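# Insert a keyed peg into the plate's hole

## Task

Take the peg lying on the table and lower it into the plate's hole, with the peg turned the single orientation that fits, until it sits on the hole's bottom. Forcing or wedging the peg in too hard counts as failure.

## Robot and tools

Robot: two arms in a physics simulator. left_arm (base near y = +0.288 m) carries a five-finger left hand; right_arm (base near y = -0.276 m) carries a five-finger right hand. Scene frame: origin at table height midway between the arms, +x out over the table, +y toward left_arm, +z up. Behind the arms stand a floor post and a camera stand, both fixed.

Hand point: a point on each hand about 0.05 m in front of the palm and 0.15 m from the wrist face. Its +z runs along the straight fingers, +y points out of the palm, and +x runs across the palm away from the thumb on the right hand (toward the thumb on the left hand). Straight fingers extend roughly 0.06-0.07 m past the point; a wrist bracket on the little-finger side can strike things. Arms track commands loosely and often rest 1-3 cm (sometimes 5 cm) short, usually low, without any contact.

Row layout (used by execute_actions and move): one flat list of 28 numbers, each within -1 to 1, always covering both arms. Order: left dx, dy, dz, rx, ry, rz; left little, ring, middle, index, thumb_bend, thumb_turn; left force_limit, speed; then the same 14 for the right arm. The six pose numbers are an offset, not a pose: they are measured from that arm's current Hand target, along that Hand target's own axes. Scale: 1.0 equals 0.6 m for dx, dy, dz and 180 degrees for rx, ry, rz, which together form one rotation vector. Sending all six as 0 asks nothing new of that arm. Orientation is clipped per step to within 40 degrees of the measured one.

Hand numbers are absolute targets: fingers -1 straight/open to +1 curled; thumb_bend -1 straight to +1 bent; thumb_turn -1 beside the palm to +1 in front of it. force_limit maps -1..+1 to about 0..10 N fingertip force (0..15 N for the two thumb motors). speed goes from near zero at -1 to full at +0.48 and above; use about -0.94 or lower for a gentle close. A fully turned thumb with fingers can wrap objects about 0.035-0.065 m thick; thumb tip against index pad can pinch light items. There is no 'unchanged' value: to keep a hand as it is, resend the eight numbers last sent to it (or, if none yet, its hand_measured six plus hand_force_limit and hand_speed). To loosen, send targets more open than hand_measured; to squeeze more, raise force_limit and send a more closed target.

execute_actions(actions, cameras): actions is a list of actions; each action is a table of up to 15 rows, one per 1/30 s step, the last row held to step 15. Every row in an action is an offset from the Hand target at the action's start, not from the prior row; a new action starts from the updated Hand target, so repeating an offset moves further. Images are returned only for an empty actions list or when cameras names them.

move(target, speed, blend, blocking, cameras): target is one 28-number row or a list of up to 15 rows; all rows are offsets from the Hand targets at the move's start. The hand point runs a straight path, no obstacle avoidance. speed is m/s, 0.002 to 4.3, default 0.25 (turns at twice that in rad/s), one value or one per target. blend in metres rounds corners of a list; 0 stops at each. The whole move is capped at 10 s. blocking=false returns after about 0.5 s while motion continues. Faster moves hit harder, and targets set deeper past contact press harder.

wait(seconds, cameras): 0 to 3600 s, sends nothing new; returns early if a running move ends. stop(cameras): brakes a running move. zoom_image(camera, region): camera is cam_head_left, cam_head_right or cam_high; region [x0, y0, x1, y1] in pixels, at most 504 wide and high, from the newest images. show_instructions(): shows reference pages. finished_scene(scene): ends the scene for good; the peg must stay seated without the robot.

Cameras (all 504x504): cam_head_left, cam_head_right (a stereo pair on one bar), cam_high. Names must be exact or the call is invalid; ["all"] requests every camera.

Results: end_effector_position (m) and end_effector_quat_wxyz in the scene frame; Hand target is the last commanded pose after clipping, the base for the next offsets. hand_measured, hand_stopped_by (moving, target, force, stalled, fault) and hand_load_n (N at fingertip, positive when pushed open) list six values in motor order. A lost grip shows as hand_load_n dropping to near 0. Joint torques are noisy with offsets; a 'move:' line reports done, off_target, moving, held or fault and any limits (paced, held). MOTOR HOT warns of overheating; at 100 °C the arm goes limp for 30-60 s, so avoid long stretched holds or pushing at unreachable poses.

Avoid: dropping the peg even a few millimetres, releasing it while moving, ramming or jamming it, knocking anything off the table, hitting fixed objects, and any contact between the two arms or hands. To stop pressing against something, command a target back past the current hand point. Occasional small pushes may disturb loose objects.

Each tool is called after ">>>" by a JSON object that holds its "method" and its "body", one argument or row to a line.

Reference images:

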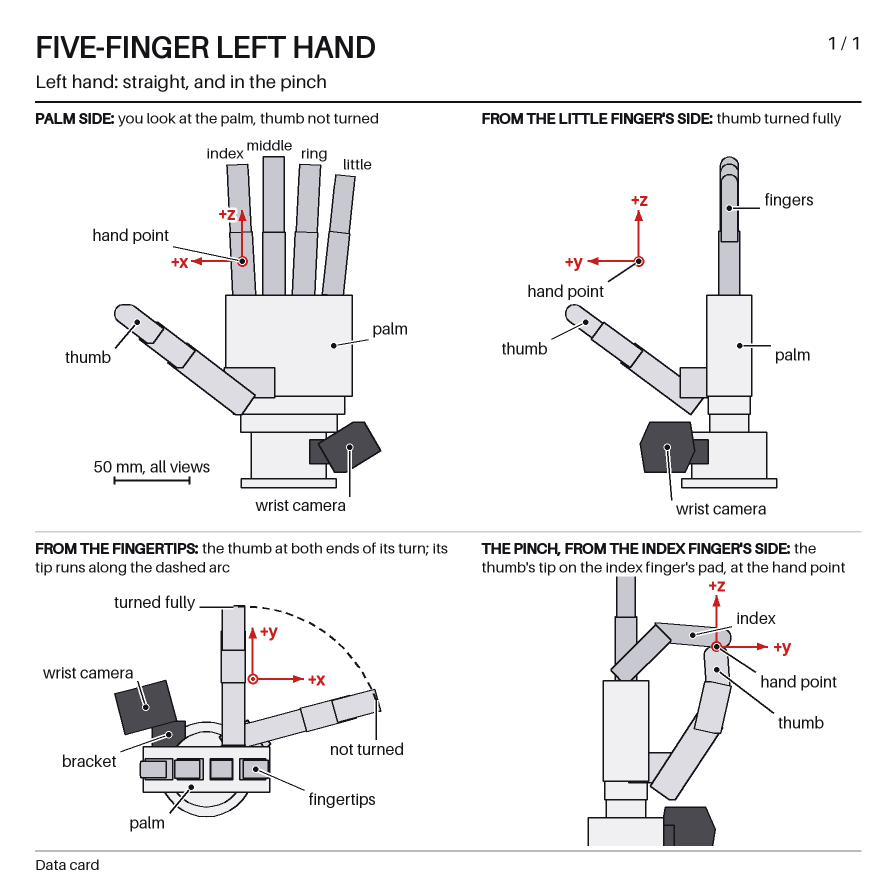

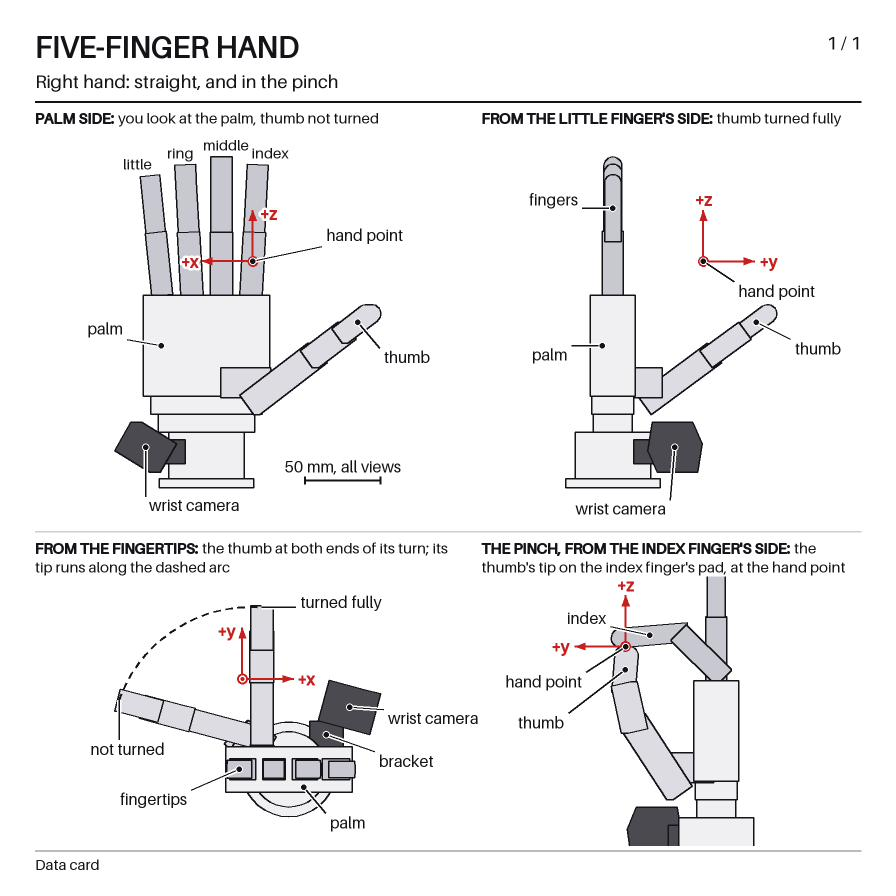

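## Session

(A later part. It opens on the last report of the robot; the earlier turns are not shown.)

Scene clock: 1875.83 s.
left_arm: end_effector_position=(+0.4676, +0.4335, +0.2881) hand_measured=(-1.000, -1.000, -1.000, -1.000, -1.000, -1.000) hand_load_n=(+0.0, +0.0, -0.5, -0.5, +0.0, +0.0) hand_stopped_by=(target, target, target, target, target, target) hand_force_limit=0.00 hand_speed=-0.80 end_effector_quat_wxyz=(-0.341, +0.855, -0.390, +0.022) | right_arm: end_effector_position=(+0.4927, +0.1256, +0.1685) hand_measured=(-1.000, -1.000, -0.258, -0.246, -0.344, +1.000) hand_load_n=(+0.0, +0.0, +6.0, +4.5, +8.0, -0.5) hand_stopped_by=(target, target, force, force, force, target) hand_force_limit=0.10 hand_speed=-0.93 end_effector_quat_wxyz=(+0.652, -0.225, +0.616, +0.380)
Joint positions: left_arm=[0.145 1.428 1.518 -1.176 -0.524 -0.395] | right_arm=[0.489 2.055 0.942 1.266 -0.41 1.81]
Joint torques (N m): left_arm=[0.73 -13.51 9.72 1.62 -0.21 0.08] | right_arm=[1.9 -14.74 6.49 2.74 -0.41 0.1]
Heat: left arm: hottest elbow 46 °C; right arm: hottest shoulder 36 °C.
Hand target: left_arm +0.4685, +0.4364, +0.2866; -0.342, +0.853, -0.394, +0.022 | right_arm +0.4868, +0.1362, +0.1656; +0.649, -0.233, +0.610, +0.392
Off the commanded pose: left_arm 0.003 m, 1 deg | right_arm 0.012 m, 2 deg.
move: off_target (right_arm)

>>> {"method": "wait", "body": {
  "seconds": 0.1,
  "cameras": ["all"]
}}

>>> {"method": "zoom_image", "body": {
  "camera": "cam_high",
  "region": [190, 150, 300, 270]
}}

>>> {"method": "zoom_image", "body": {
  "camera": "cam_head_right",
  "region": [200, 190, 290, 280]
}}

>>> {"method": "zoom_image", "body": {
  "camera": "cam_head_left",
  "region": [190, 185, 280, 275]
}}

Scene clock: 1914.30 s.
left_arm: end_effector_position=(+0.4676, +0.4335, +0.2881) hand_measured=(-1.000, -1.000, -1.000, -1.000, -1.000, -1.000) hand_load_n=(+0.0, +0.0, +0.0, +0.0, +0.0, +0.0) hand_stopped_by=(target, target, target, target, target, target) hand_force_limit=0.00 hand_speed=-0.80 end_effector_quat_wxyz=(-0.341, +0.855, -0.390, +0.022) | right_arm: end_effector_position=(+0.4927, +0.1256, +0.1686) hand_measured=(-1.000, -1.000, -0.258, -0.246, -0.344, +1.000) hand_load_n=(+0.0, +0.0, +6.0, +4.5, +8.0, -0.5) hand_stopped_by=(target, target, force, force, force, target) hand_force_limit=0.10 hand_speed=-0.93 end_effector_quat_wxyz=(+0.653, -0.225, +0.616, +0.380)
Joint positions: left_arm=[0.145 1.428 1.518 -1.176 -0.524 -0.395] | right_arm=[0.489 2.055 0.942 1.267 -0.41 1.81]
Joint torques (N m): left_arm=[0.73 -13.51 9.72 1.62 -0.21 0.08] | right_arm=[1.9 -14.74 6.49 2.71 -0.4 0.1]
Heat: left arm: hottest elbow 46 °C; right arm: hottest shoulder 36 °C.
Hand target: left_arm +0.4685, +0.4364, +0.2866; -0.342, +0.853, -0.394, +0.022 | right_arm +0.4868, +0.1362, +0.1657; +0.649, -0.233, +0.610, +0.392
Off the commanded pose: left_arm 0.003 m, 1 deg | right_arm 0.012 m, 2 deg.
wait: 0.10 s; at rest from the start

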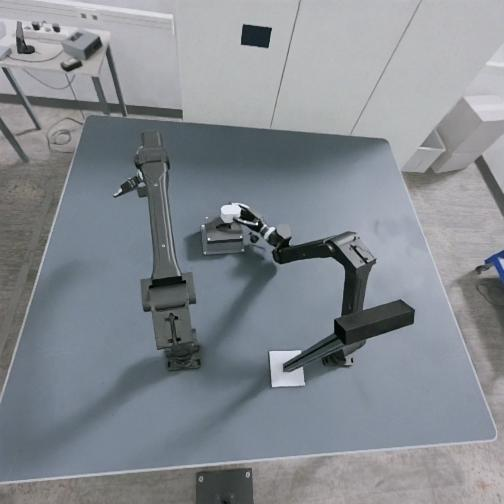

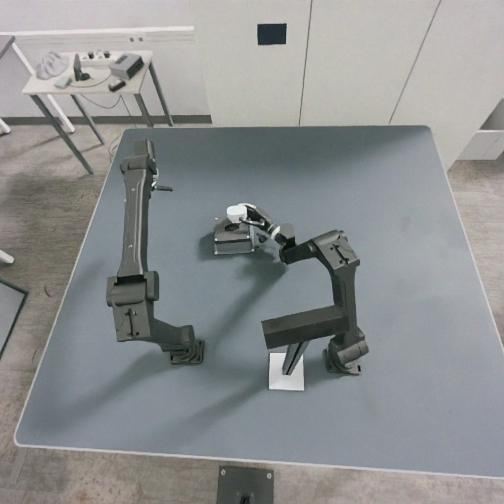

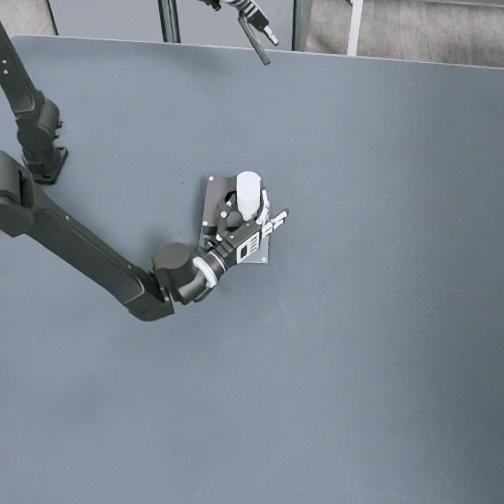

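Scaled by 4.200.

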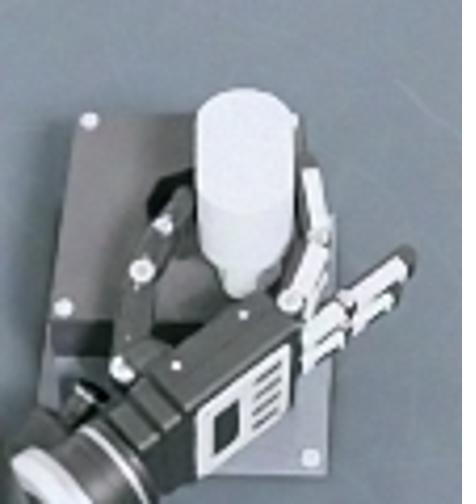

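Scaled by 5.600.

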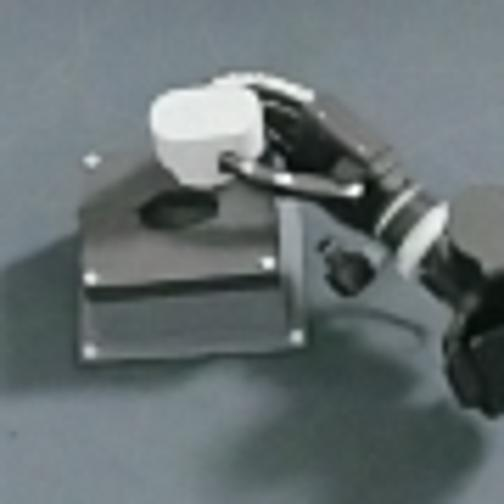

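Scaled by 5.600.

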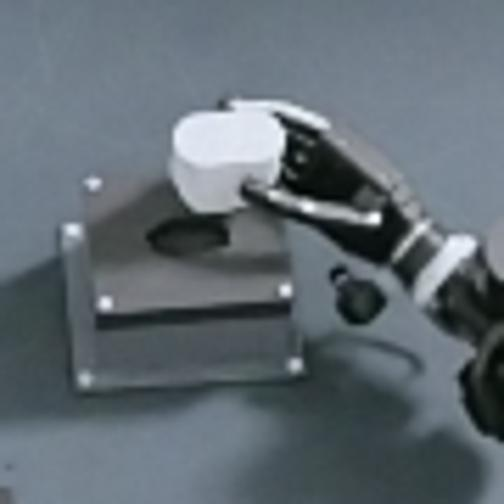

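>>> {"method": "move", "body": {
  "target": [
    [0,0,0,0,0,0,-1,-1,-1,-1,-1,-1,0,-0.8,0.0152,0.0035,0.0058,0,0,0,-1,-1,0,0.2,0.2,1,0.1,-0.93]
  ],
  "speed": 0.03
}}

Scene clock: 1932.30 s.
left_arm: end_effector_position=(+0.4676, +0.4335, +0.2881) hand_measured=(-1.000, -1.000, -1.000, -1.000, -1.000, -1.000) hand_load_n=(+0.0, +0.0, +0.0, +0.0, -0.5, -0.5) hand_stopped_by=(target, target, target, target, target, target) hand_force_limit=0.00 hand_speed=-0.80 end_effector_quat_wxyz=(-0.341, +0.855, -0.390, +0.022) | right_arm: end_effector_position=(+0.4928, +0.1249, +0.1653) hand_measured=(-1.000, -1.000, -0.258, -0.246, -0.344, +1.000) hand_load_n=(+0.0, +0.0, +5.5, +5.0, +8.5, +0.5) hand_stopped_by=(target, target, force, force, force, target) hand_force_limit=0.10 hand_speed=-0.93 end_effector_quat_wxyz=(+0.656, -0.223, +0.613, +0.379)
Joint positions: left_arm=[0.145 1.428 1.518 -1.176 -0.524 -0.395] | right_arm=[0.489 2.069 0.944 1.288 -0.405 1.81]
Joint torques (N m): left_arm=[0.73 -13.45 9.72 1.63 -0.21 0.07] | right_arm=[2.78 -14.1 7.1 2.24 -0.19 0.09]
Heat: left arm: hottest elbow 46 °C; right arm: hottest elbow 36 °C.
Hand target: left_arm +0.4685, +0.4364, +0.2866; -0.342, +0.853, -0.394, +0.022 | right_arm +0.4867, +0.1421, +0.1576; +0.648, -0.233, +0.610, +0.392
Off the commanded pose: left_arm 0.003 m, 1 deg | right_arm 0.020 m, 2 deg.
move: off_target (right_arm)

>>> {"method": "wait", "body": {
  "seconds": 0.1,
  "cameras": ["all"]
}}

>>> {"method": "zoom_image", "body": {
  "camera": "cam_high",
  "region": [205, 160, 285, 240]
}}

>>> {"method": "zoom_image", "body": {
  "camera": "cam_head_right",
  "region": [210, 190, 270, 250]
}}

>>> {"method": "zoom_image", "body": {
  "camera": "cam_head_left",
  "region": [200, 190, 260, 250]
}}

Scene clock: 1981.93 s.
left_arm: end_effector_position=(+0.4676, +0.4335, +0.2881) hand_measured=(-1.000, -1.000, -1.000, -1.000, -1.000, -1.000) hand_load_n=(+0.0, +0.0, +0.0, +0.0, +0.0, +0.0) hand_stopped_by=(target, target, target, target, target, target) hand_force_limit=0.00 hand_speed=-0.80 end_effector_quat_wxyz=(-0.341, +0.855, -0.390, +0.022) | right_arm: end_effector_position=(+0.4928, +0.1249, +0.1653) hand_measured=(-1.000, -1.000, -0.258, -0.246, -0.344, +1.000) hand_load_n=(+0.0, +0.0, +5.5, +5.0, +8.0, +0.5) hand_stopped_by=(target, target, force, force, force, target) hand_force_limit=0.10 hand_speed=-0.93 end_effector_quat_wxyz=(+0.656, -0.223, +0.613, +0.379)
Joint positions: left_arm=[0.145 1.428 1.518 -1.176 -0.524 -0.395] | right_arm=[0.489 2.069 0.944 1.288 -0.405 1.81]
Joint torques (N m): left_arm=[0.73 -13.51 9.72 1.62 -0.21 0.08] | right_arm=[2.78 -14.15 7.12 2.36 -0.19 0.09]
Heat: left arm: hottest elbow 46 °C; right arm: hottest elbow 36 °C.
Hand target: left_arm +0.4685, +0.4364, +0.2866; -0.342, +0.853, -0.394, +0.022 | right_arm +0.4867, +0.1421, +0.1576; +0.648, -0.233, +0.610, +0.392
Off the commanded pose: left_arm 0.003 m, 1 deg | right_arm 0.020 m, 2 deg.
wait: 0.10 s; at rest from the start

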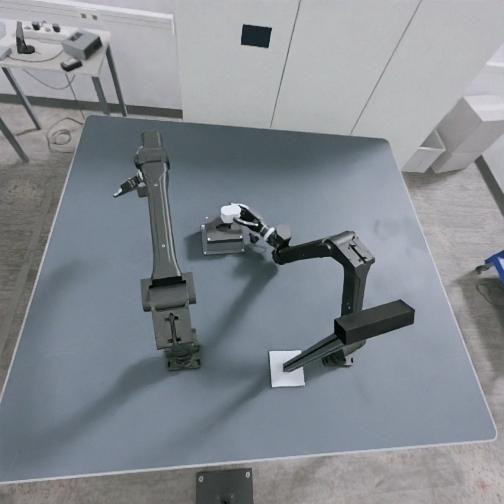

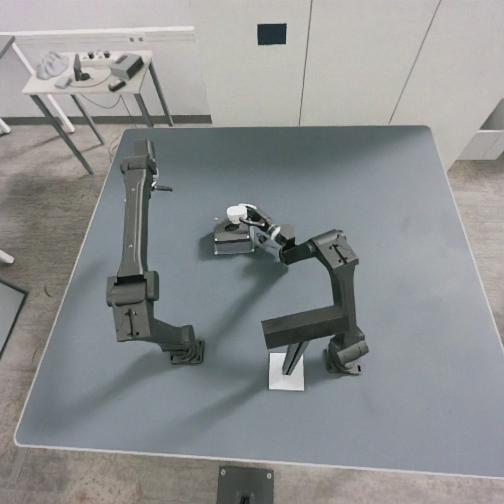

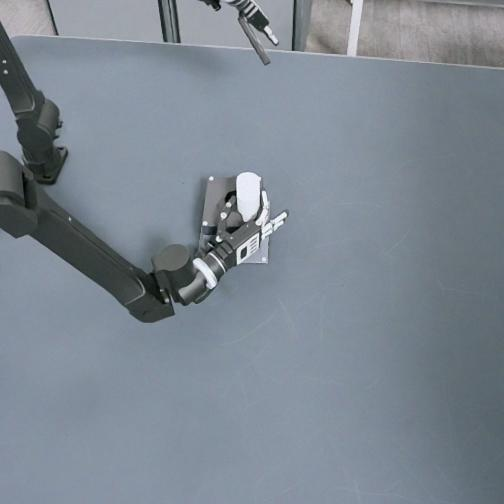

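Scaled by 6.300.

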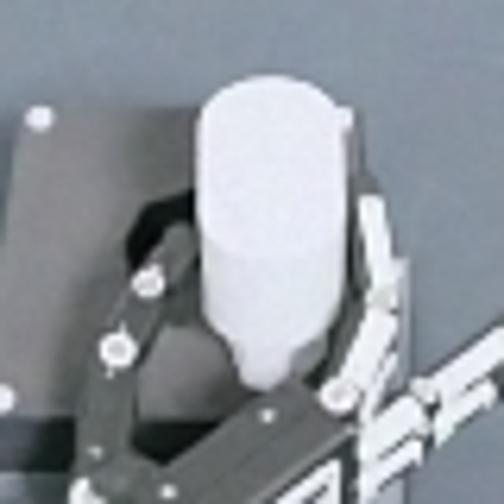

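Scaled by 8.400.

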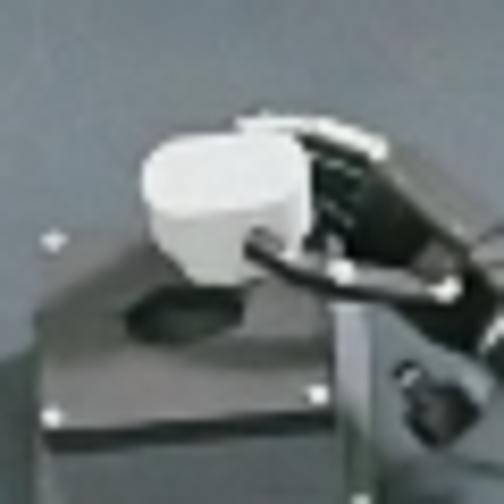

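Scaled by 8.400.

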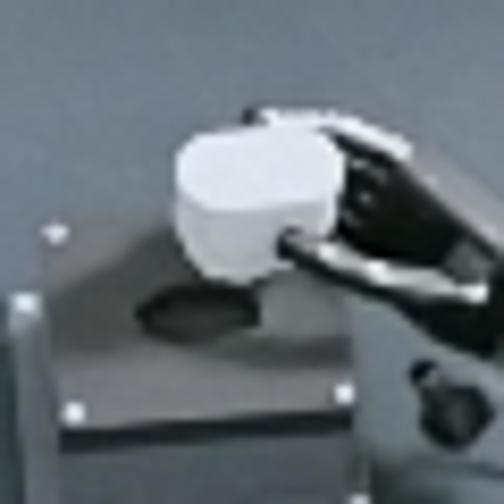

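>>> {"method": "move", "body": {
  "target": [
    [0,0,0,0,0,0,-1,-1,-1,-1,-1,-1,0,-0.8,0.0081,-0.0015,-0.0012,0,0,0,-1,-1,0,0.2,0.2,1,0.1,-0.93]
  ],
  "speed": 0.03
}}

Scene clock: 1995.60 s.
left_arm: end_effector_position=(+0.4676, +0.4335, +0.2881) hand_measured=(-1.000, -1.000, -1.000, -1.000, -1.000, -1.000) hand_load_n=(+0.0, +0.0, +0.0, +0.0, +0.0, +0.0) hand_stopped_by=(target, target, target, target, target, target) hand_force_limit=0.00 hand_speed=-0.80 end_effector_quat_wxyz=(-0.341, +0.855, -0.390, +0.022) | right_arm: end_effector_position=(+0.4926, +0.1248, +0.1647) hand_measured=(-1.000, -1.000, -0.258, -0.246, -0.344, +1.000) hand_load_n=(+0.0, +0.0, +5.0, +5.0, +8.5, +1.0) hand_stopped_by=(target, target, force, force, force, target) hand_force_limit=0.10 hand_speed=-0.93 end_effector_quat_wxyz=(+0.659, -0.224, +0.609, +0.380)
Joint positions: left_arm=[0.145 1.428 1.518 -1.176 -0.524 -0.395] | right_arm=[0.489 2.077 0.947 1.303 -0.405 1.81]
Joint torques (N m): left_arm=[0.73 -13.51 9.72 1.62 -0.21 0.08] | right_arm=[2.84 -14.39 6.95 2.04 -0.19 0.08]
Heat: left arm: hottest elbow 46 °C; right arm: hottest elbow 36 °C.
Hand target: left_arm +0.4685, +0.4364, +0.2866; -0.342, +0.853, -0.394, +0.022 | right_arm +0.4867, +0.1421, +0.1526; +0.648, -0.233, +0.610, +0.392
Off the commanded pose: left_arm 0.003 m, 1 deg | right_arm 0.022 m, 2 deg.
move: off_target (right_arm)

>>> {"method": "move", "body": {
  "target": [
    [0,0,0,0,0,0,-1,-1,-1,-1,-1,-1,0,-0.8,-0.0049,0.0009,0.0007,0,0.013,0,-1,-1,0,0.2,0.2,1,0.1,-0.93]
  ],
  "speed": 0.03,
  "cameras": ["all"]
}}

>>> {"method": "zoom_image", "body": {
  "camera": "cam_high",
  "region": [205, 160, 285, 240]
}}

>>> {"method": "zoom_image", "body": {
  "camera": "cam_head_right",
  "region": [210, 190, 270, 250]
}}

Scene clock: 2014.97 s.
left_arm: end_effector_position=(+0.4676, +0.4335, +0.2881) hand_measured=(-1.000, -1.000, -1.000, -1.000, -1.000, -1.000) hand_load_n=(+0.0, +0.0, -0.5, +0.0, -0.5, +0.0) hand_stopped_by=(target, target, target, target, target, target) hand_force_limit=0.00 hand_speed=-0.80 end_effector_quat_wxyz=(-0.341, +0.855, -0.390, +0.022) | right_arm: end_effector_position=(+0.4937, +0.1265, +0.1646) hand_measured=(-1.000, -1.000, -0.258, -0.246, -0.344, +1.000) hand_load_n=(+0.0, +0.0, +4.5, +4.5, +9.0, +1.5) hand_stopped_by=(target, target, force, force, force, target) hand_force_limit=0.10 hand_speed=-0.93 end_effector_quat_wxyz=(+0.650, -0.225, +0.618, +0.380)
Joint positions: left_arm=[0.145 1.428 1.518 -1.176 -0.524 -0.395] | right_arm=[0.489 2.063 0.947 1.265 -0.412 1.81]
Joint torques (N m): left_arm=[0.73 -13.51 9.72 1.63 -0.21 0.07] | right_arm=[2.43 -15.5 6.17 0.73 -0.48 -0.08]
Heat: left arm: hottest elbow 46 °C; right arm: hottest elbow 36 °C.
Hand target: left_arm +0.4685, +0.4364, +0.2866; -0.342, +0.853, -0.394, +0.022 | right_arm +0.4867, +0.1421, +0.1557; +0.636, -0.241, +0.623, +0.387
Off the commanded pose: left_arm 0.003 m, 1 deg | right_arm 0.019 m, 3 deg.
move: off_target (right_arm)

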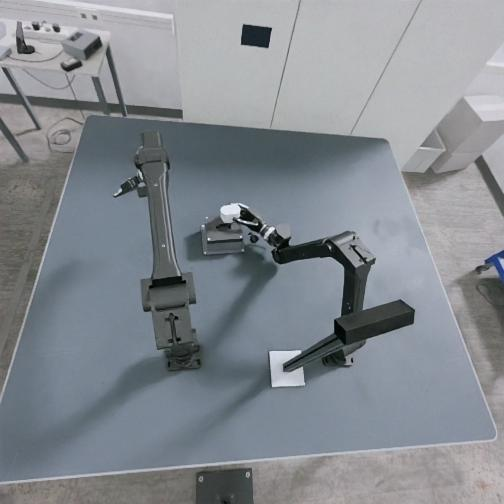

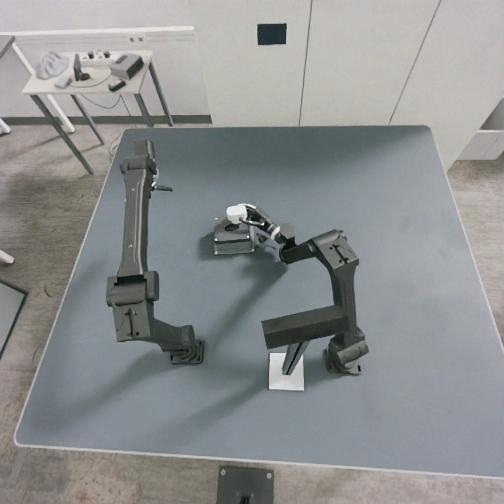

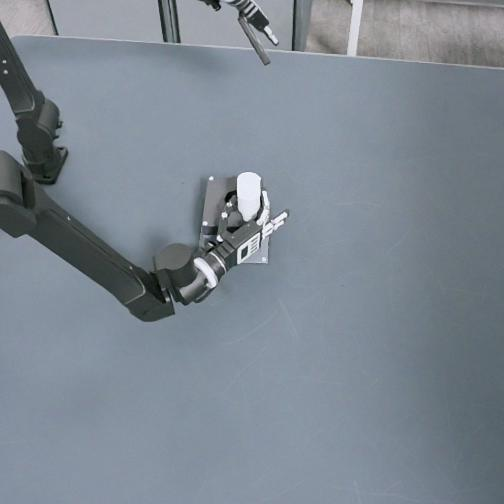

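Scaled by 6.300.

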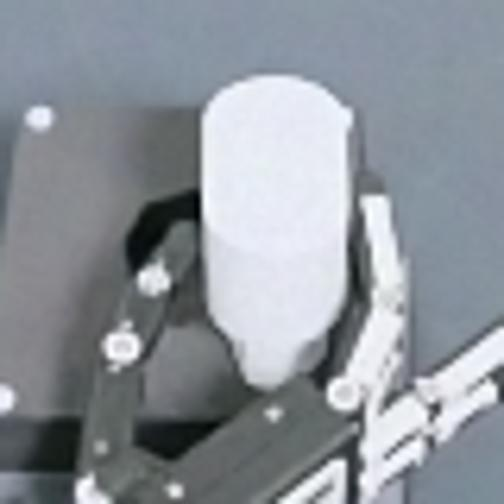

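Scaled by 8.400.

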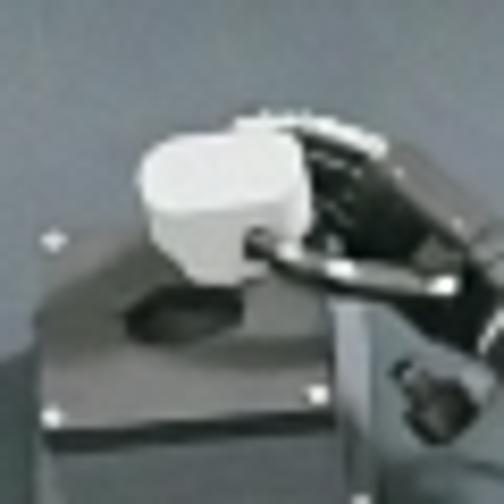

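>>> {"method": "move", "body": {
  "target": [
    [0,0,0,0,0,0,-1,-1,-1,-1,-1,-1,0,-0.8,-0.0164,-0.0118,-0.0064,0,0,0,-1,-1,0,0.2,0.2,1,0.1,-0.93]
  ],
  "speed": 0.03
}}

Scene clock: 2039.57 s.
left_arm: end_effector_position=(+0.4676, +0.4335, +0.2881) hand_measured=(-1.000, -1.000, -1.000, -1.000, -1.000, -1.000) hand_load_n=(+0.0, +0.0, +0.0, +0.0, -0.5, +0.0) hand_stopped_by=(target, target, target, target, target, target) hand_force_limit=0.00 hand_speed=-0.80 end_effector_quat_wxyz=(-0.341, +0.855, -0.390, +0.022) | right_arm: end_effector_position=(+0.4943, +0.1254, +0.1651) hand_measured=(-1.000, -1.000, -0.258, -0.246, -0.344, +1.000) hand_load_n=(+0.0, +0.0, +5.5, +5.0, +8.0, +0.5) hand_stopped_by=(target, target, force, force, force, target) hand_force_limit=0.10 hand_speed=-0.93 end_effector_quat_wxyz=(+0.643, -0.229, +0.622, +0.383)
Joint positions: left_arm=[0.145 1.428 1.518 -1.176 -0.524 -0.395] | right_arm=[0.483 2.053 0.947 1.24 -0.429 1.81]
Joint torques (N m): left_arm=[0.67 -13.51 9.72 1.63 -0.21 0.08] | right_arm=[1.2 -16.32 6.04 1.14 -0.52 -0.05]
Heat: left arm: hottest elbow 46 °C; right arm: hottest shoulder 35 °C.
Hand target: left_arm +0.4685, +0.4364, +0.2866; -0.342, +0.853, -0.394, +0.022 | right_arm +0.4909, +0.1329, +0.1636; +0.636, -0.241, +0.623, +0.387
Off the commanded pose: left_arm 0.003 m, 1 deg | right_arm 0.009 m, 2 deg.
move: done

>>> {"method": "move", "body": {
  "target": [
    [0,0,0,0,0,0,-1,-1,-1,-1,-1,-1,0,-0.8,0.0049,-0.0009,-0.0005,0,0,0,-1,-1,0,0.2,0.2,1,0.1,-0.93]
  ],
  "speed": 0.03
}}

Scene clock: 2045.97 s.
left_arm: end_effector_position=(+0.4676, +0.4335, +0.2881) hand_measured=(-1.000, -1.000, -1.000, -1.000, -1.000, -1.000) hand_load_n=(+0.0, -0.5, +0.0, +0.0, +0.0, +0.0) hand_stopped_by=(target, target, target, target, target, target) hand_force_limit=0.00 hand_speed=-0.80 end_effector_quat_wxyz=(-0.341, +0.855, -0.390, +0.022) | right_arm: end_effector_position=(+0.4943, +0.1255, +0.1651) hand_measured=(-1.000, -1.000, -0.258, -0.246, -0.344, +1.000) hand_load_n=(+0.0, +0.0, +5.5, +4.5, +8.0, +0.5) hand_stopped_by=(target, target, force, force, force, target) hand_force_limit=0.10 hand_speed=-0.93 end_effector_quat_wxyz=(+0.643, -0.230, +0.622, +0.383)
Joint positions: left_arm=[0.145 1.428 1.518 -1.176 -0.524 -0.395] | right_arm=[0.483 2.053 0.947 1.24 -0.43 1.81]
Joint torques (N m): left_arm=[0.73 -13.51 9.72 1.63 -0.21 0.08] | right_arm=[1.26 -15.74 6.11 1.46 -0.51 -0.05]
Heat: left arm: hottest elbow 46 °C; right arm: hottest shoulder 35 °C.
Hand target: left_arm +0.4685, +0.4364, +0.2866; -0.342, +0.853, -0.394, +0.022 | right_arm +0.4909, +0.1329, +0.1606; +0.636, -0.241, +0.623, +0.387
Off the commanded pose: left_arm 0.003 m, 1 deg | right_arm 0.009 m, 2 deg.
move: done

>>> {"method": "move", "body": {
  "target": [
    [0,0,0,0,0,0,-1,-1,-1,-1,-1,-1,0,-0.8,0,0,0,0,0,0,-1,-1,0,0.2,-0.45,1,0.1,-0.96]
  ],
  "cameras": ["cam_high"]
}}

>>> {"method": "zoom_image", "body": {
  "camera": "cam_high",
  "region": [205, 160, 285, 240]
}}

Scene clock: 2060.03 s.
left_arm: end_effector_position=(+0.4676, +0.4335, +0.2881) hand_measured=(-1.000, -1.000, -1.000, -1.000, -1.000, -1.000) hand_load_n=(+0.0, +0.0, +0.0, +0.0, +0.0, +0.0) hand_stopped_by=(target, target, target, target, target, target) hand_force_limit=0.00 hand_speed=-0.80 end_effector_quat_wxyz=(-0.341, +0.855, -0.390, +0.022) | right_arm: end_effector_position=(+0.4943, +0.1253, +0.1642) hand_measured=(-1.000, -1.000, -0.258, -0.246, -0.450, +1.000) hand_load_n=(+0.0, +0.0, +0.0, +0.0, +0.0, +0.0) hand_stopped_by=(target, target, force, force, target, target) hand_force_limit=0.10 hand_speed=-0.96 end_effector_quat_wxyz=(+0.643, -0.231, +0.622, +0.382)
Joint positions: left_arm=[0.145 1.428 1.518 -1.176 -0.524 -0.395] | right_arm=[0.482 2.053 0.947 1.237 -0.432 1.807]
Joint torques (N m): left_arm=[0.73 -13.51 9.7 1.63 -0.21 0.08] | right_arm=[1.32 -15.74 6.11 1.59 -0.42 -0.02]
Heat: left arm: hottest elbow 46 °C; right arm: hottest shoulder 35 °C.
Hand target: left_arm +0.4685, +0.4364, +0.2866; -0.342, +0.853, -0.394, +0.022 | right_arm +0.4908, +0.1330, +0.1606; +0.636, -0.241, +0.623, +0.387
Off the commanded pose: left_arm 0.003 m, 1 deg | right_arm 0.009 m, 1 deg.
move: done

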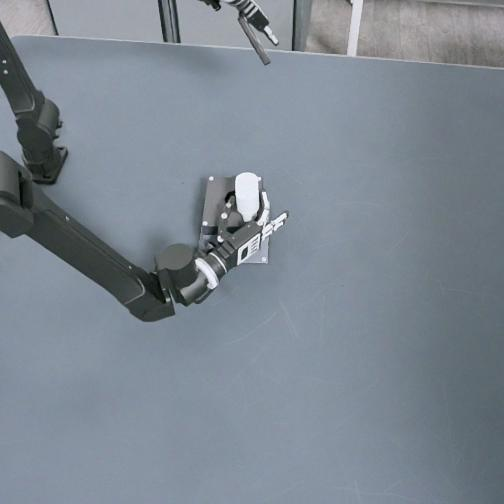

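Scaled by 6.300.

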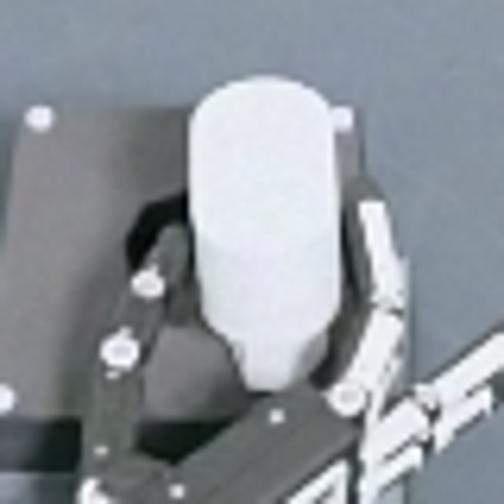

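>>> {"method": "move", "body": {
  "target": [
    [0,0,0,0,0,0,-1,-1,-1,-1,-1,-1,0,-0.8,0,0,0,0,0,0,-1,-1,-0.4,-0.4,-0.9,1,0.1,-0.93]
  ],
  "cameras": ["cam_high"]
}}

>>> {"method": "zoom_image", "body": {
  "camera": "cam_high",
  "region": [205, 160, 285, 240]
}}

Scene clock: 2085.07 s.
left_arm: end_effector_position=(+0.4676, +0.4335, +0.2881) hand_measured=(-1.000, -1.000, -1.000, -1.000, -1.000, -1.000) hand_load_n=(+0.0, +0.0, +0.0, +0.0, +0.0, +0.0) hand_stopped_by=(target, target, target, target, target, target) hand_force_limit=0.00 hand_speed=-0.80 end_effector_quat_wxyz=(-0.341, +0.855, -0.390, +0.022) | right_arm: end_effector_position=(+0.4943, +0.1253, +0.1642) hand_measured=(-1.000, -1.000, -0.400, -0.400, -0.900, +1.000) hand_load_n=(+0.0, +0.0, +0.0, +0.0, +0.0, -0.5) hand_stopped_by=(target, target, target, target, target, target) hand_force_limit=0.10 hand_speed=-0.93 end_effector_quat_wxyz=(+0.643, -0.231, +0.622, +0.382)
Joint positions: left_arm=[0.145 1.428 1.518 -1.176 -0.524 -0.395] | right_arm=[0.482 2.053 0.947 1.237 -0.432 1.807]
Joint torques (N m): left_arm=[0.73 -13.51 9.72 1.62 -0.21 0.08] | right_arm=[1.26 -15.74 6.11 1.58 -0.42 -0.02]
Heat: left arm: hottest elbow 46 °C; right arm: hottest shoulder 35 °C.
Hand target: left_arm +0.4685, +0.4364, +0.2866; -0.342, +0.853, -0.394, +0.022 | right_arm +0.4908, +0.1330, +0.1606; +0.636, -0.241, +0.623, +0.387
Off the commanded pose: left_arm 0.003 m, 1 deg | right_arm 0.009 m, 1 deg.
move: done

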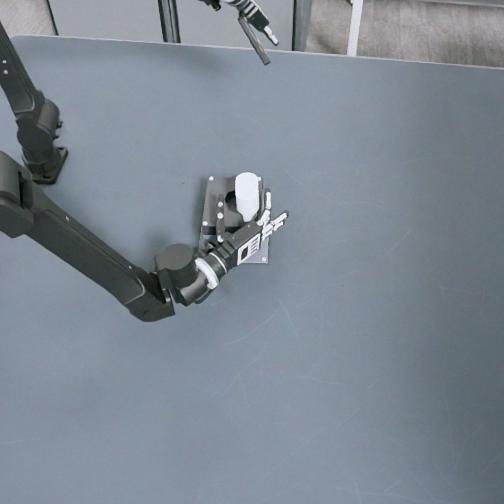

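Scaled by 6.300.

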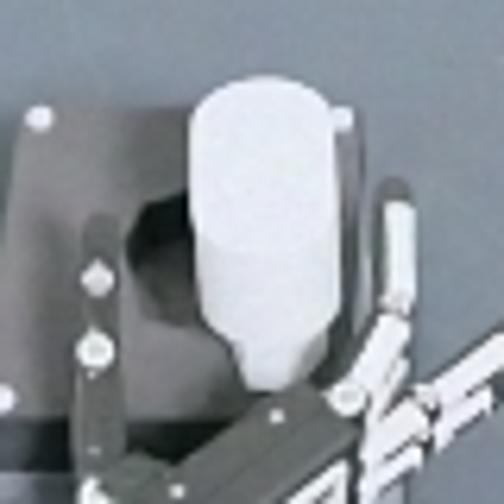

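>>> {"method": "move", "body": {
  "target": [
    [0,0,0,0,0,0,-1,-1,-1,-1,-1,-1,0,-0.8,0,0,0,0,0,0,-1,-1,-1,-1,-1,1,0.1,-0.8],
    [0,0,0,0,0,0,-1,-1,-1,-1,-1,-1,0,-0.8,-0.0374,0.0075,-0.1966,0,0,0,-1,-1,-1,-1,-1,1,0.1,-0.8]
  ],
  "speed": 0.06,
  "cameras": ["all"]
}}

>>> {"method": "zoom_image", "body": {
  "camera": "cam_high",
  "region": [180, 150, 300, 270]
}}

>>> {"method": "zoom_image", "body": {
  "camera": "cam_head_right",
  "region": [200, 190, 270, 260]
}}

>>> {"method": "zoom_image", "body": {
  "camera": "cam_head_left",
  "region": [190, 190, 260, 260]
}}

Scene clock: 2112.20 s.
left_arm: end_effector_position=(+0.4676, +0.4335, +0.2881) hand_measured=(-1.000, -1.000, -1.000, -1.000, -1.000, -1.000) hand_load_n=(+0.0, +0.0, +0.0, +0.0, +0.0, +0.0) hand_stopped_by=(target, target, target, target, target, target) hand_force_limit=0.00 hand_speed=-0.80 end_effector_quat_wxyz=(-0.341, +0.855, -0.390, +0.022) | right_arm: end_effector_position=(+0.4193, +0.0433, +0.1553) hand_measured=(-1.000, -1.000, -1.000, -1.000, -1.000, +1.000) hand_load_n=(+0.0, +0.0, +0.0, +0.0, +0.0, +0.0) hand_stopped_by=(target, target, target, target, target, target) hand_force_limit=0.10 hand_speed=-0.80 end_effector_quat_wxyz=(+0.625, -0.243, +0.635, +0.385)
Joint positions: left_arm=[0.145 1.428 1.518 -1.176 -0.524 -0.395] | right_arm=[0.37 1.932 0.651 1.372 -0.572 1.807]
Joint torques (N m): left_arm=[0.73 -13.51 9.72 1.62 -0.21 0.07] | right_arm=[-0.21 -14.74 3.51 2.99 -0.02 0.15]
Heat: left arm: hottest elbow 46 °C; right arm: hottest shoulder 35 °C.
Hand target: left_arm +0.4685, +0.4364, +0.2866; -0.342, +0.853, -0.394, +0.022 | right_arm +0.4176, +0.0384, +0.1707; +0.636, -0.241, +0.623, +0.387
Off the commanded pose: left_arm 0.003 m, 1 deg | right_arm 0.016 m, 2 deg.
move: off_target (right_arm)

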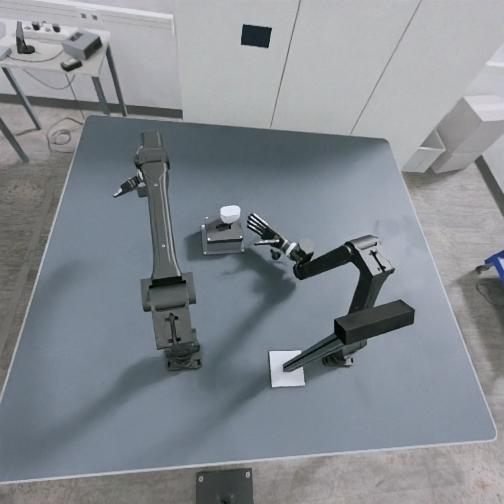

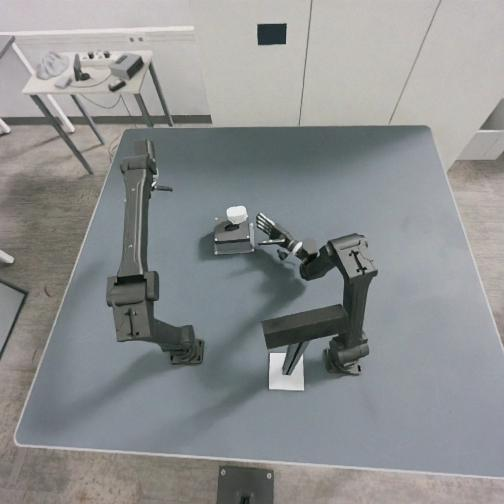

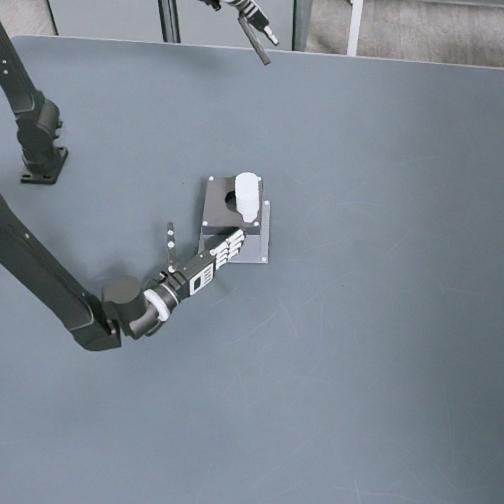

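Scaled by 4.200.

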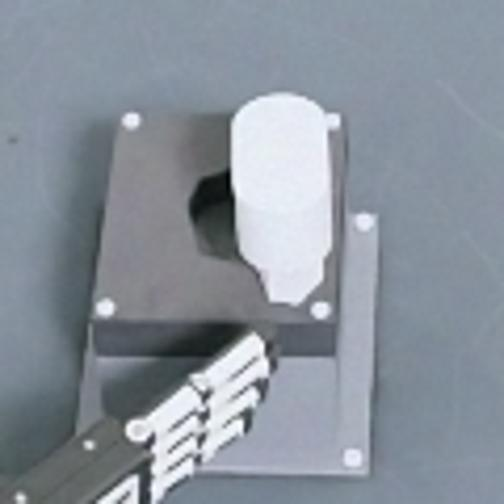

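Scaled by 7.200.

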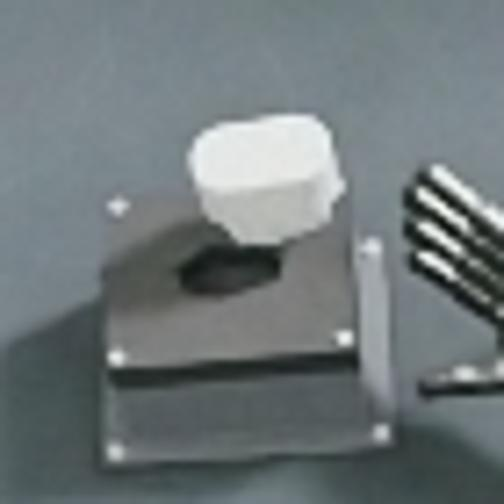

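Scaled by 7.200.

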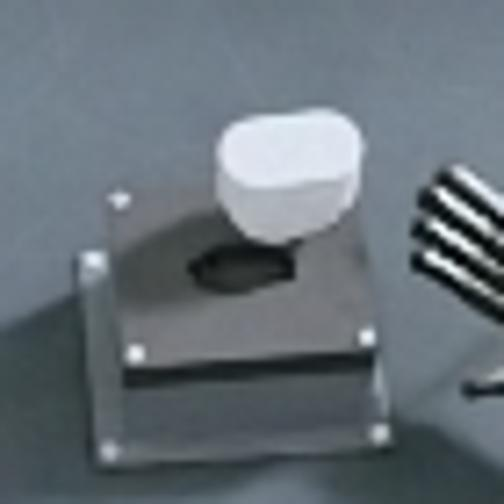

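>>> {"method": "zoom_image", "body": {
  "camera": "cam_high",
  "region": [220, 165, 275, 220]
}}

>>> {"method": "zoom_image", "body": {
  "camera": "cam_high",
  "region": [195, 165, 275, 245]
}}

>>> {"method": "zoom_image", "body": {
  "camera": "cam_head_right",
  "region": [210, 200, 255, 245]
}}

Scaled by 9.164.

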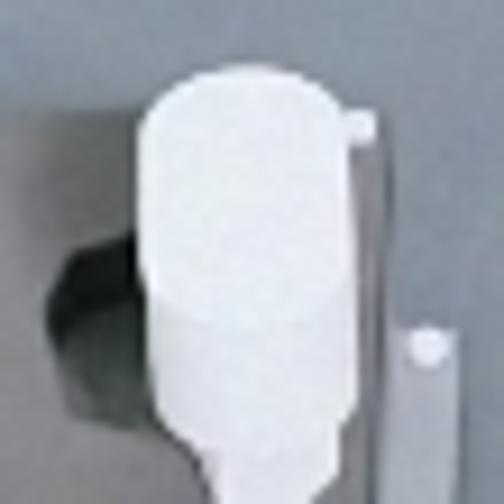

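Scaled by 6.300.

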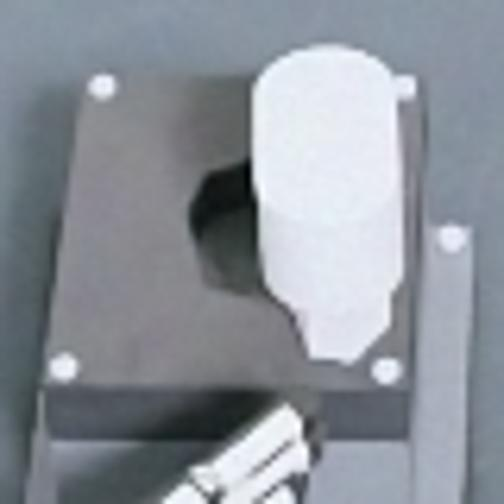

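Scaled by 11.200.

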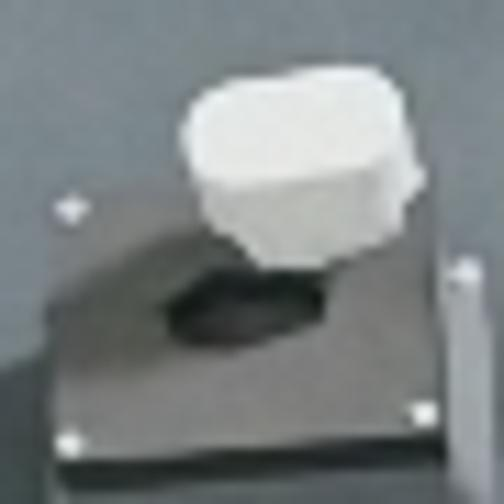

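>>> {"method": "move", "body": {
  "target": [
    [0,0,0,0,0,0,-1,-1,-1,-1,-1,-1,0,-0.8,-0.2341,0.0879,0.0372,0,0,0,-1,-0.5,-0.5,-0.5,-1,1,-0.4,-0.5],
    [0,0,0,0,0,0,-1,-1,-1,-1,-1,-1,0,-0.8,-0.2465,0.0838,0.0857,0.0139,0.3671,-0.4294,-1,-0.5,-0.5,-0.5,-1,1,-0.4,-0.5]
  ],
  "speed": 0.25,
  "blend": [0.03, 0],
  "cameras": ["all"]
}}

Scene clock: 2206.63 s.
left_arm: end_effector_position=(+0.4676, +0.4335, +0.2881) hand_measured=(-1.000, -1.000, -1.000, -1.000, -1.000, -1.000) hand_load_n=(-0.5, +0.0, +0.0, +0.0, +0.0, +0.0) hand_stopped_by=(target, target, target, target, target, target) hand_force_limit=0.00 hand_speed=-0.80 end_effector_quat_wxyz=(-0.341, +0.855, -0.390, +0.022) | right_arm: end_effector_position=(+0.4111, +0.0705, +0.3019) hand_measured=(-1.000, -0.500, -0.500, -0.500, -1.000, +1.000) hand_load_n=(+0.0, +0.0, +0.0, +0.0, +0.0, +0.0) hand_stopped_by=(target, target, target, target, target, target) hand_force_limit=-0.40 hand_speed=-0.50 end_effector_quat_wxyz=(-0.301, +0.706, -0.587, +0.258)
Joint positions: left_arm=[0.145 1.428 1.518 -1.176 -0.524 -0.395] | right_arm=[0.734 1.415 1.47 -0.887 0.382 0.375]
Joint torques (N m): left_arm=[0.73 -13.45 9.72 1.63 -0.21 0.07] | right_arm=[-0.03 -11.75 15.72 1.36 0.43 -0.15]
Heat: left arm: hottest elbow 46 °C; right arm: hottest shoulder 35 °C.
Hand target: left_arm +0.4685, +0.4364, +0.2866; -0.342, +0.853, -0.394, +0.022 | right_arm +0.4199, +0.0799, +0.3299; -0.320, +0.702, -0.579, +0.264
Off the commanded pose: left_arm 0.003 m, 1 deg | right_arm 0.031 m, 3 deg.
move: off_target (right_arm)

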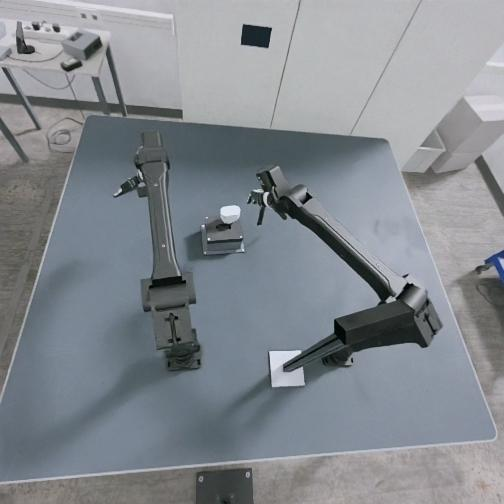

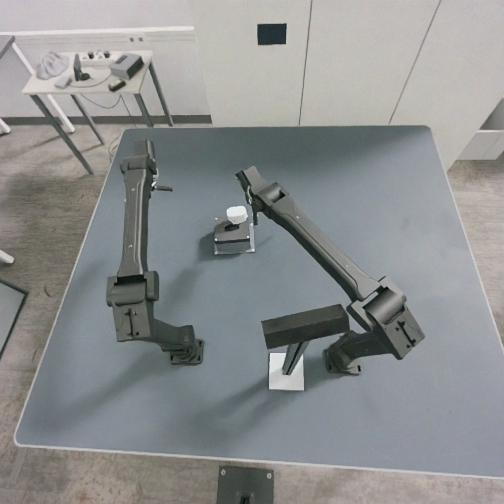

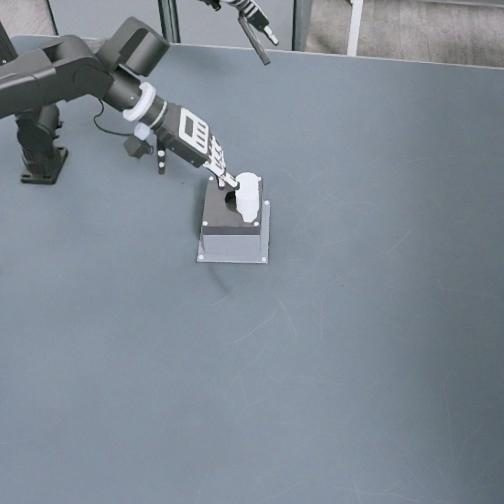

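>>> {"method": "move", "body": {
  "target": [
    [0,0,0,0,0,0,-1,-1,-1,-1,-1,-1,0,-0.8,-0.12,-0.0077,0.2122,0,0,0,-1,-0.5,-0.5,-0.5,-1,1,-0.4,-0.5]
  ],
  "speed": 0.15,
  "cameras": ["all"]
}}

>>> {"method": "zoom_image", "body": {
  "camera": "cam_high",
  "region": [170, 120, 310, 260]
}}

>>> {"method": "zoom_image", "body": {
  "camera": "cam_head_right",
  "region": [180, 160, 290, 270]
}}

Scene clock: 2223.20 s.
left_arm: end_effector_position=(+0.4676, +0.4335, +0.2881) hand_measured=(-1.000, -1.000, -1.000, -1.000, -1.000, -1.000) hand_load_n=(+0.0, +0.0, +0.0, +0.0, +0.0, +0.0) hand_stopped_by=(target, target, target, target, target, target) hand_force_limit=0.00 hand_speed=-0.80 end_effector_quat_wxyz=(-0.341, +0.855, -0.390, +0.022) | right_arm: end_effector_position=(+0.4902, +0.1521, +0.2160) hand_measured=(-1.000, -0.500, -0.500, -0.500, -1.000, +1.000) hand_load_n=(+0.0, +0.0, +0.0, +0.0, +0.0, +0.5) hand_stopped_by=(target, target, target, target, target, target) hand_force_limit=-0.40 hand_speed=-0.50 end_effector_quat_wxyz=(-0.286, +0.716, -0.582, +0.259)
Joint positions: left_arm=[0.145 1.428 1.518 -1.176 -0.524 -0.395] | right_arm=[0.754 1.74 1.642 -0.768 0.397 0.374]
Joint torques (N m): left_arm=[0.73 -13.51 9.72 1.63 -0.21 0.08] | right_arm=[1.14 -16.97 15.46 2.25 0.46 0.02]
Heat: left arm: hottest elbow 46 °C; right arm: hottest elbow 39 °C.
Hand target: left_arm +0.4685, +0.4364, +0.2866; -0.342, +0.853, -0.394, +0.022 | right_arm +0.5036, +0.1695, +0.2498; -0.320, +0.702, -0.579, +0.264
Off the commanded pose: left_arm 0.003 m, 1 deg | right_arm 0.040 m, 4 deg.
move: off_target (right_arm)

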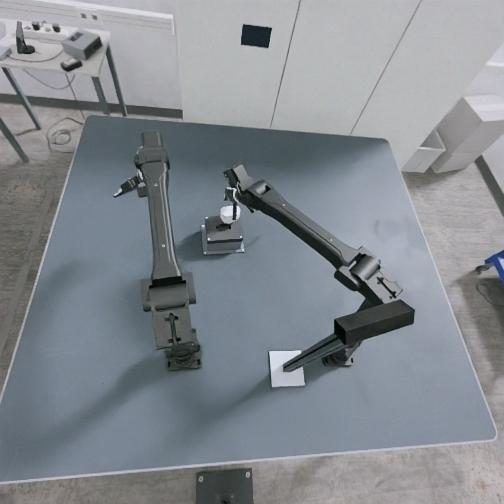

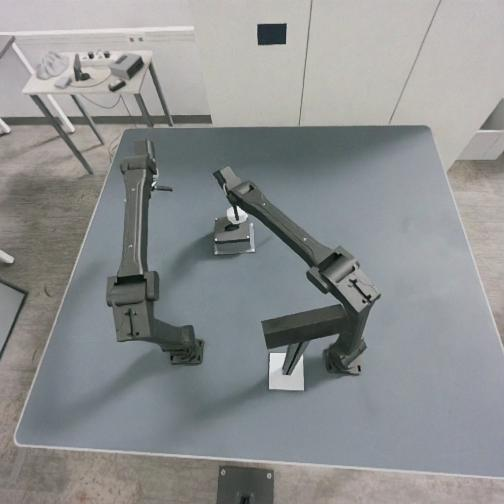

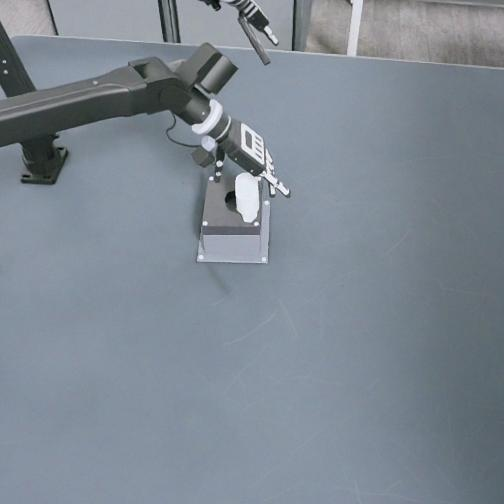

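Scaled by 3.600.

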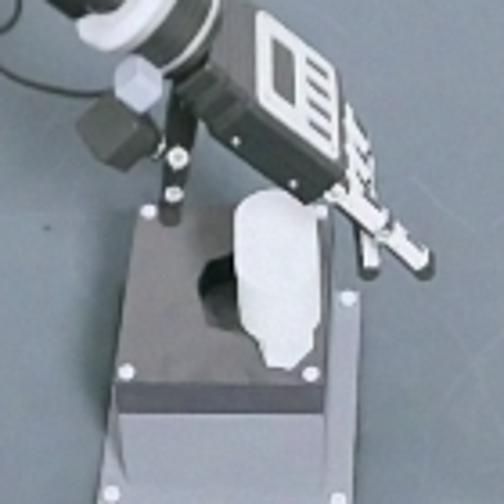

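Scaled by 4.582.

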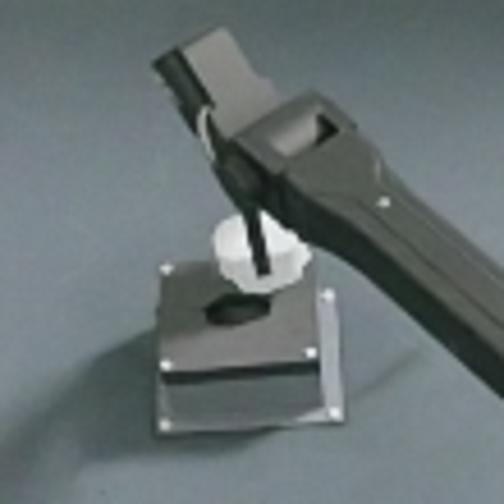

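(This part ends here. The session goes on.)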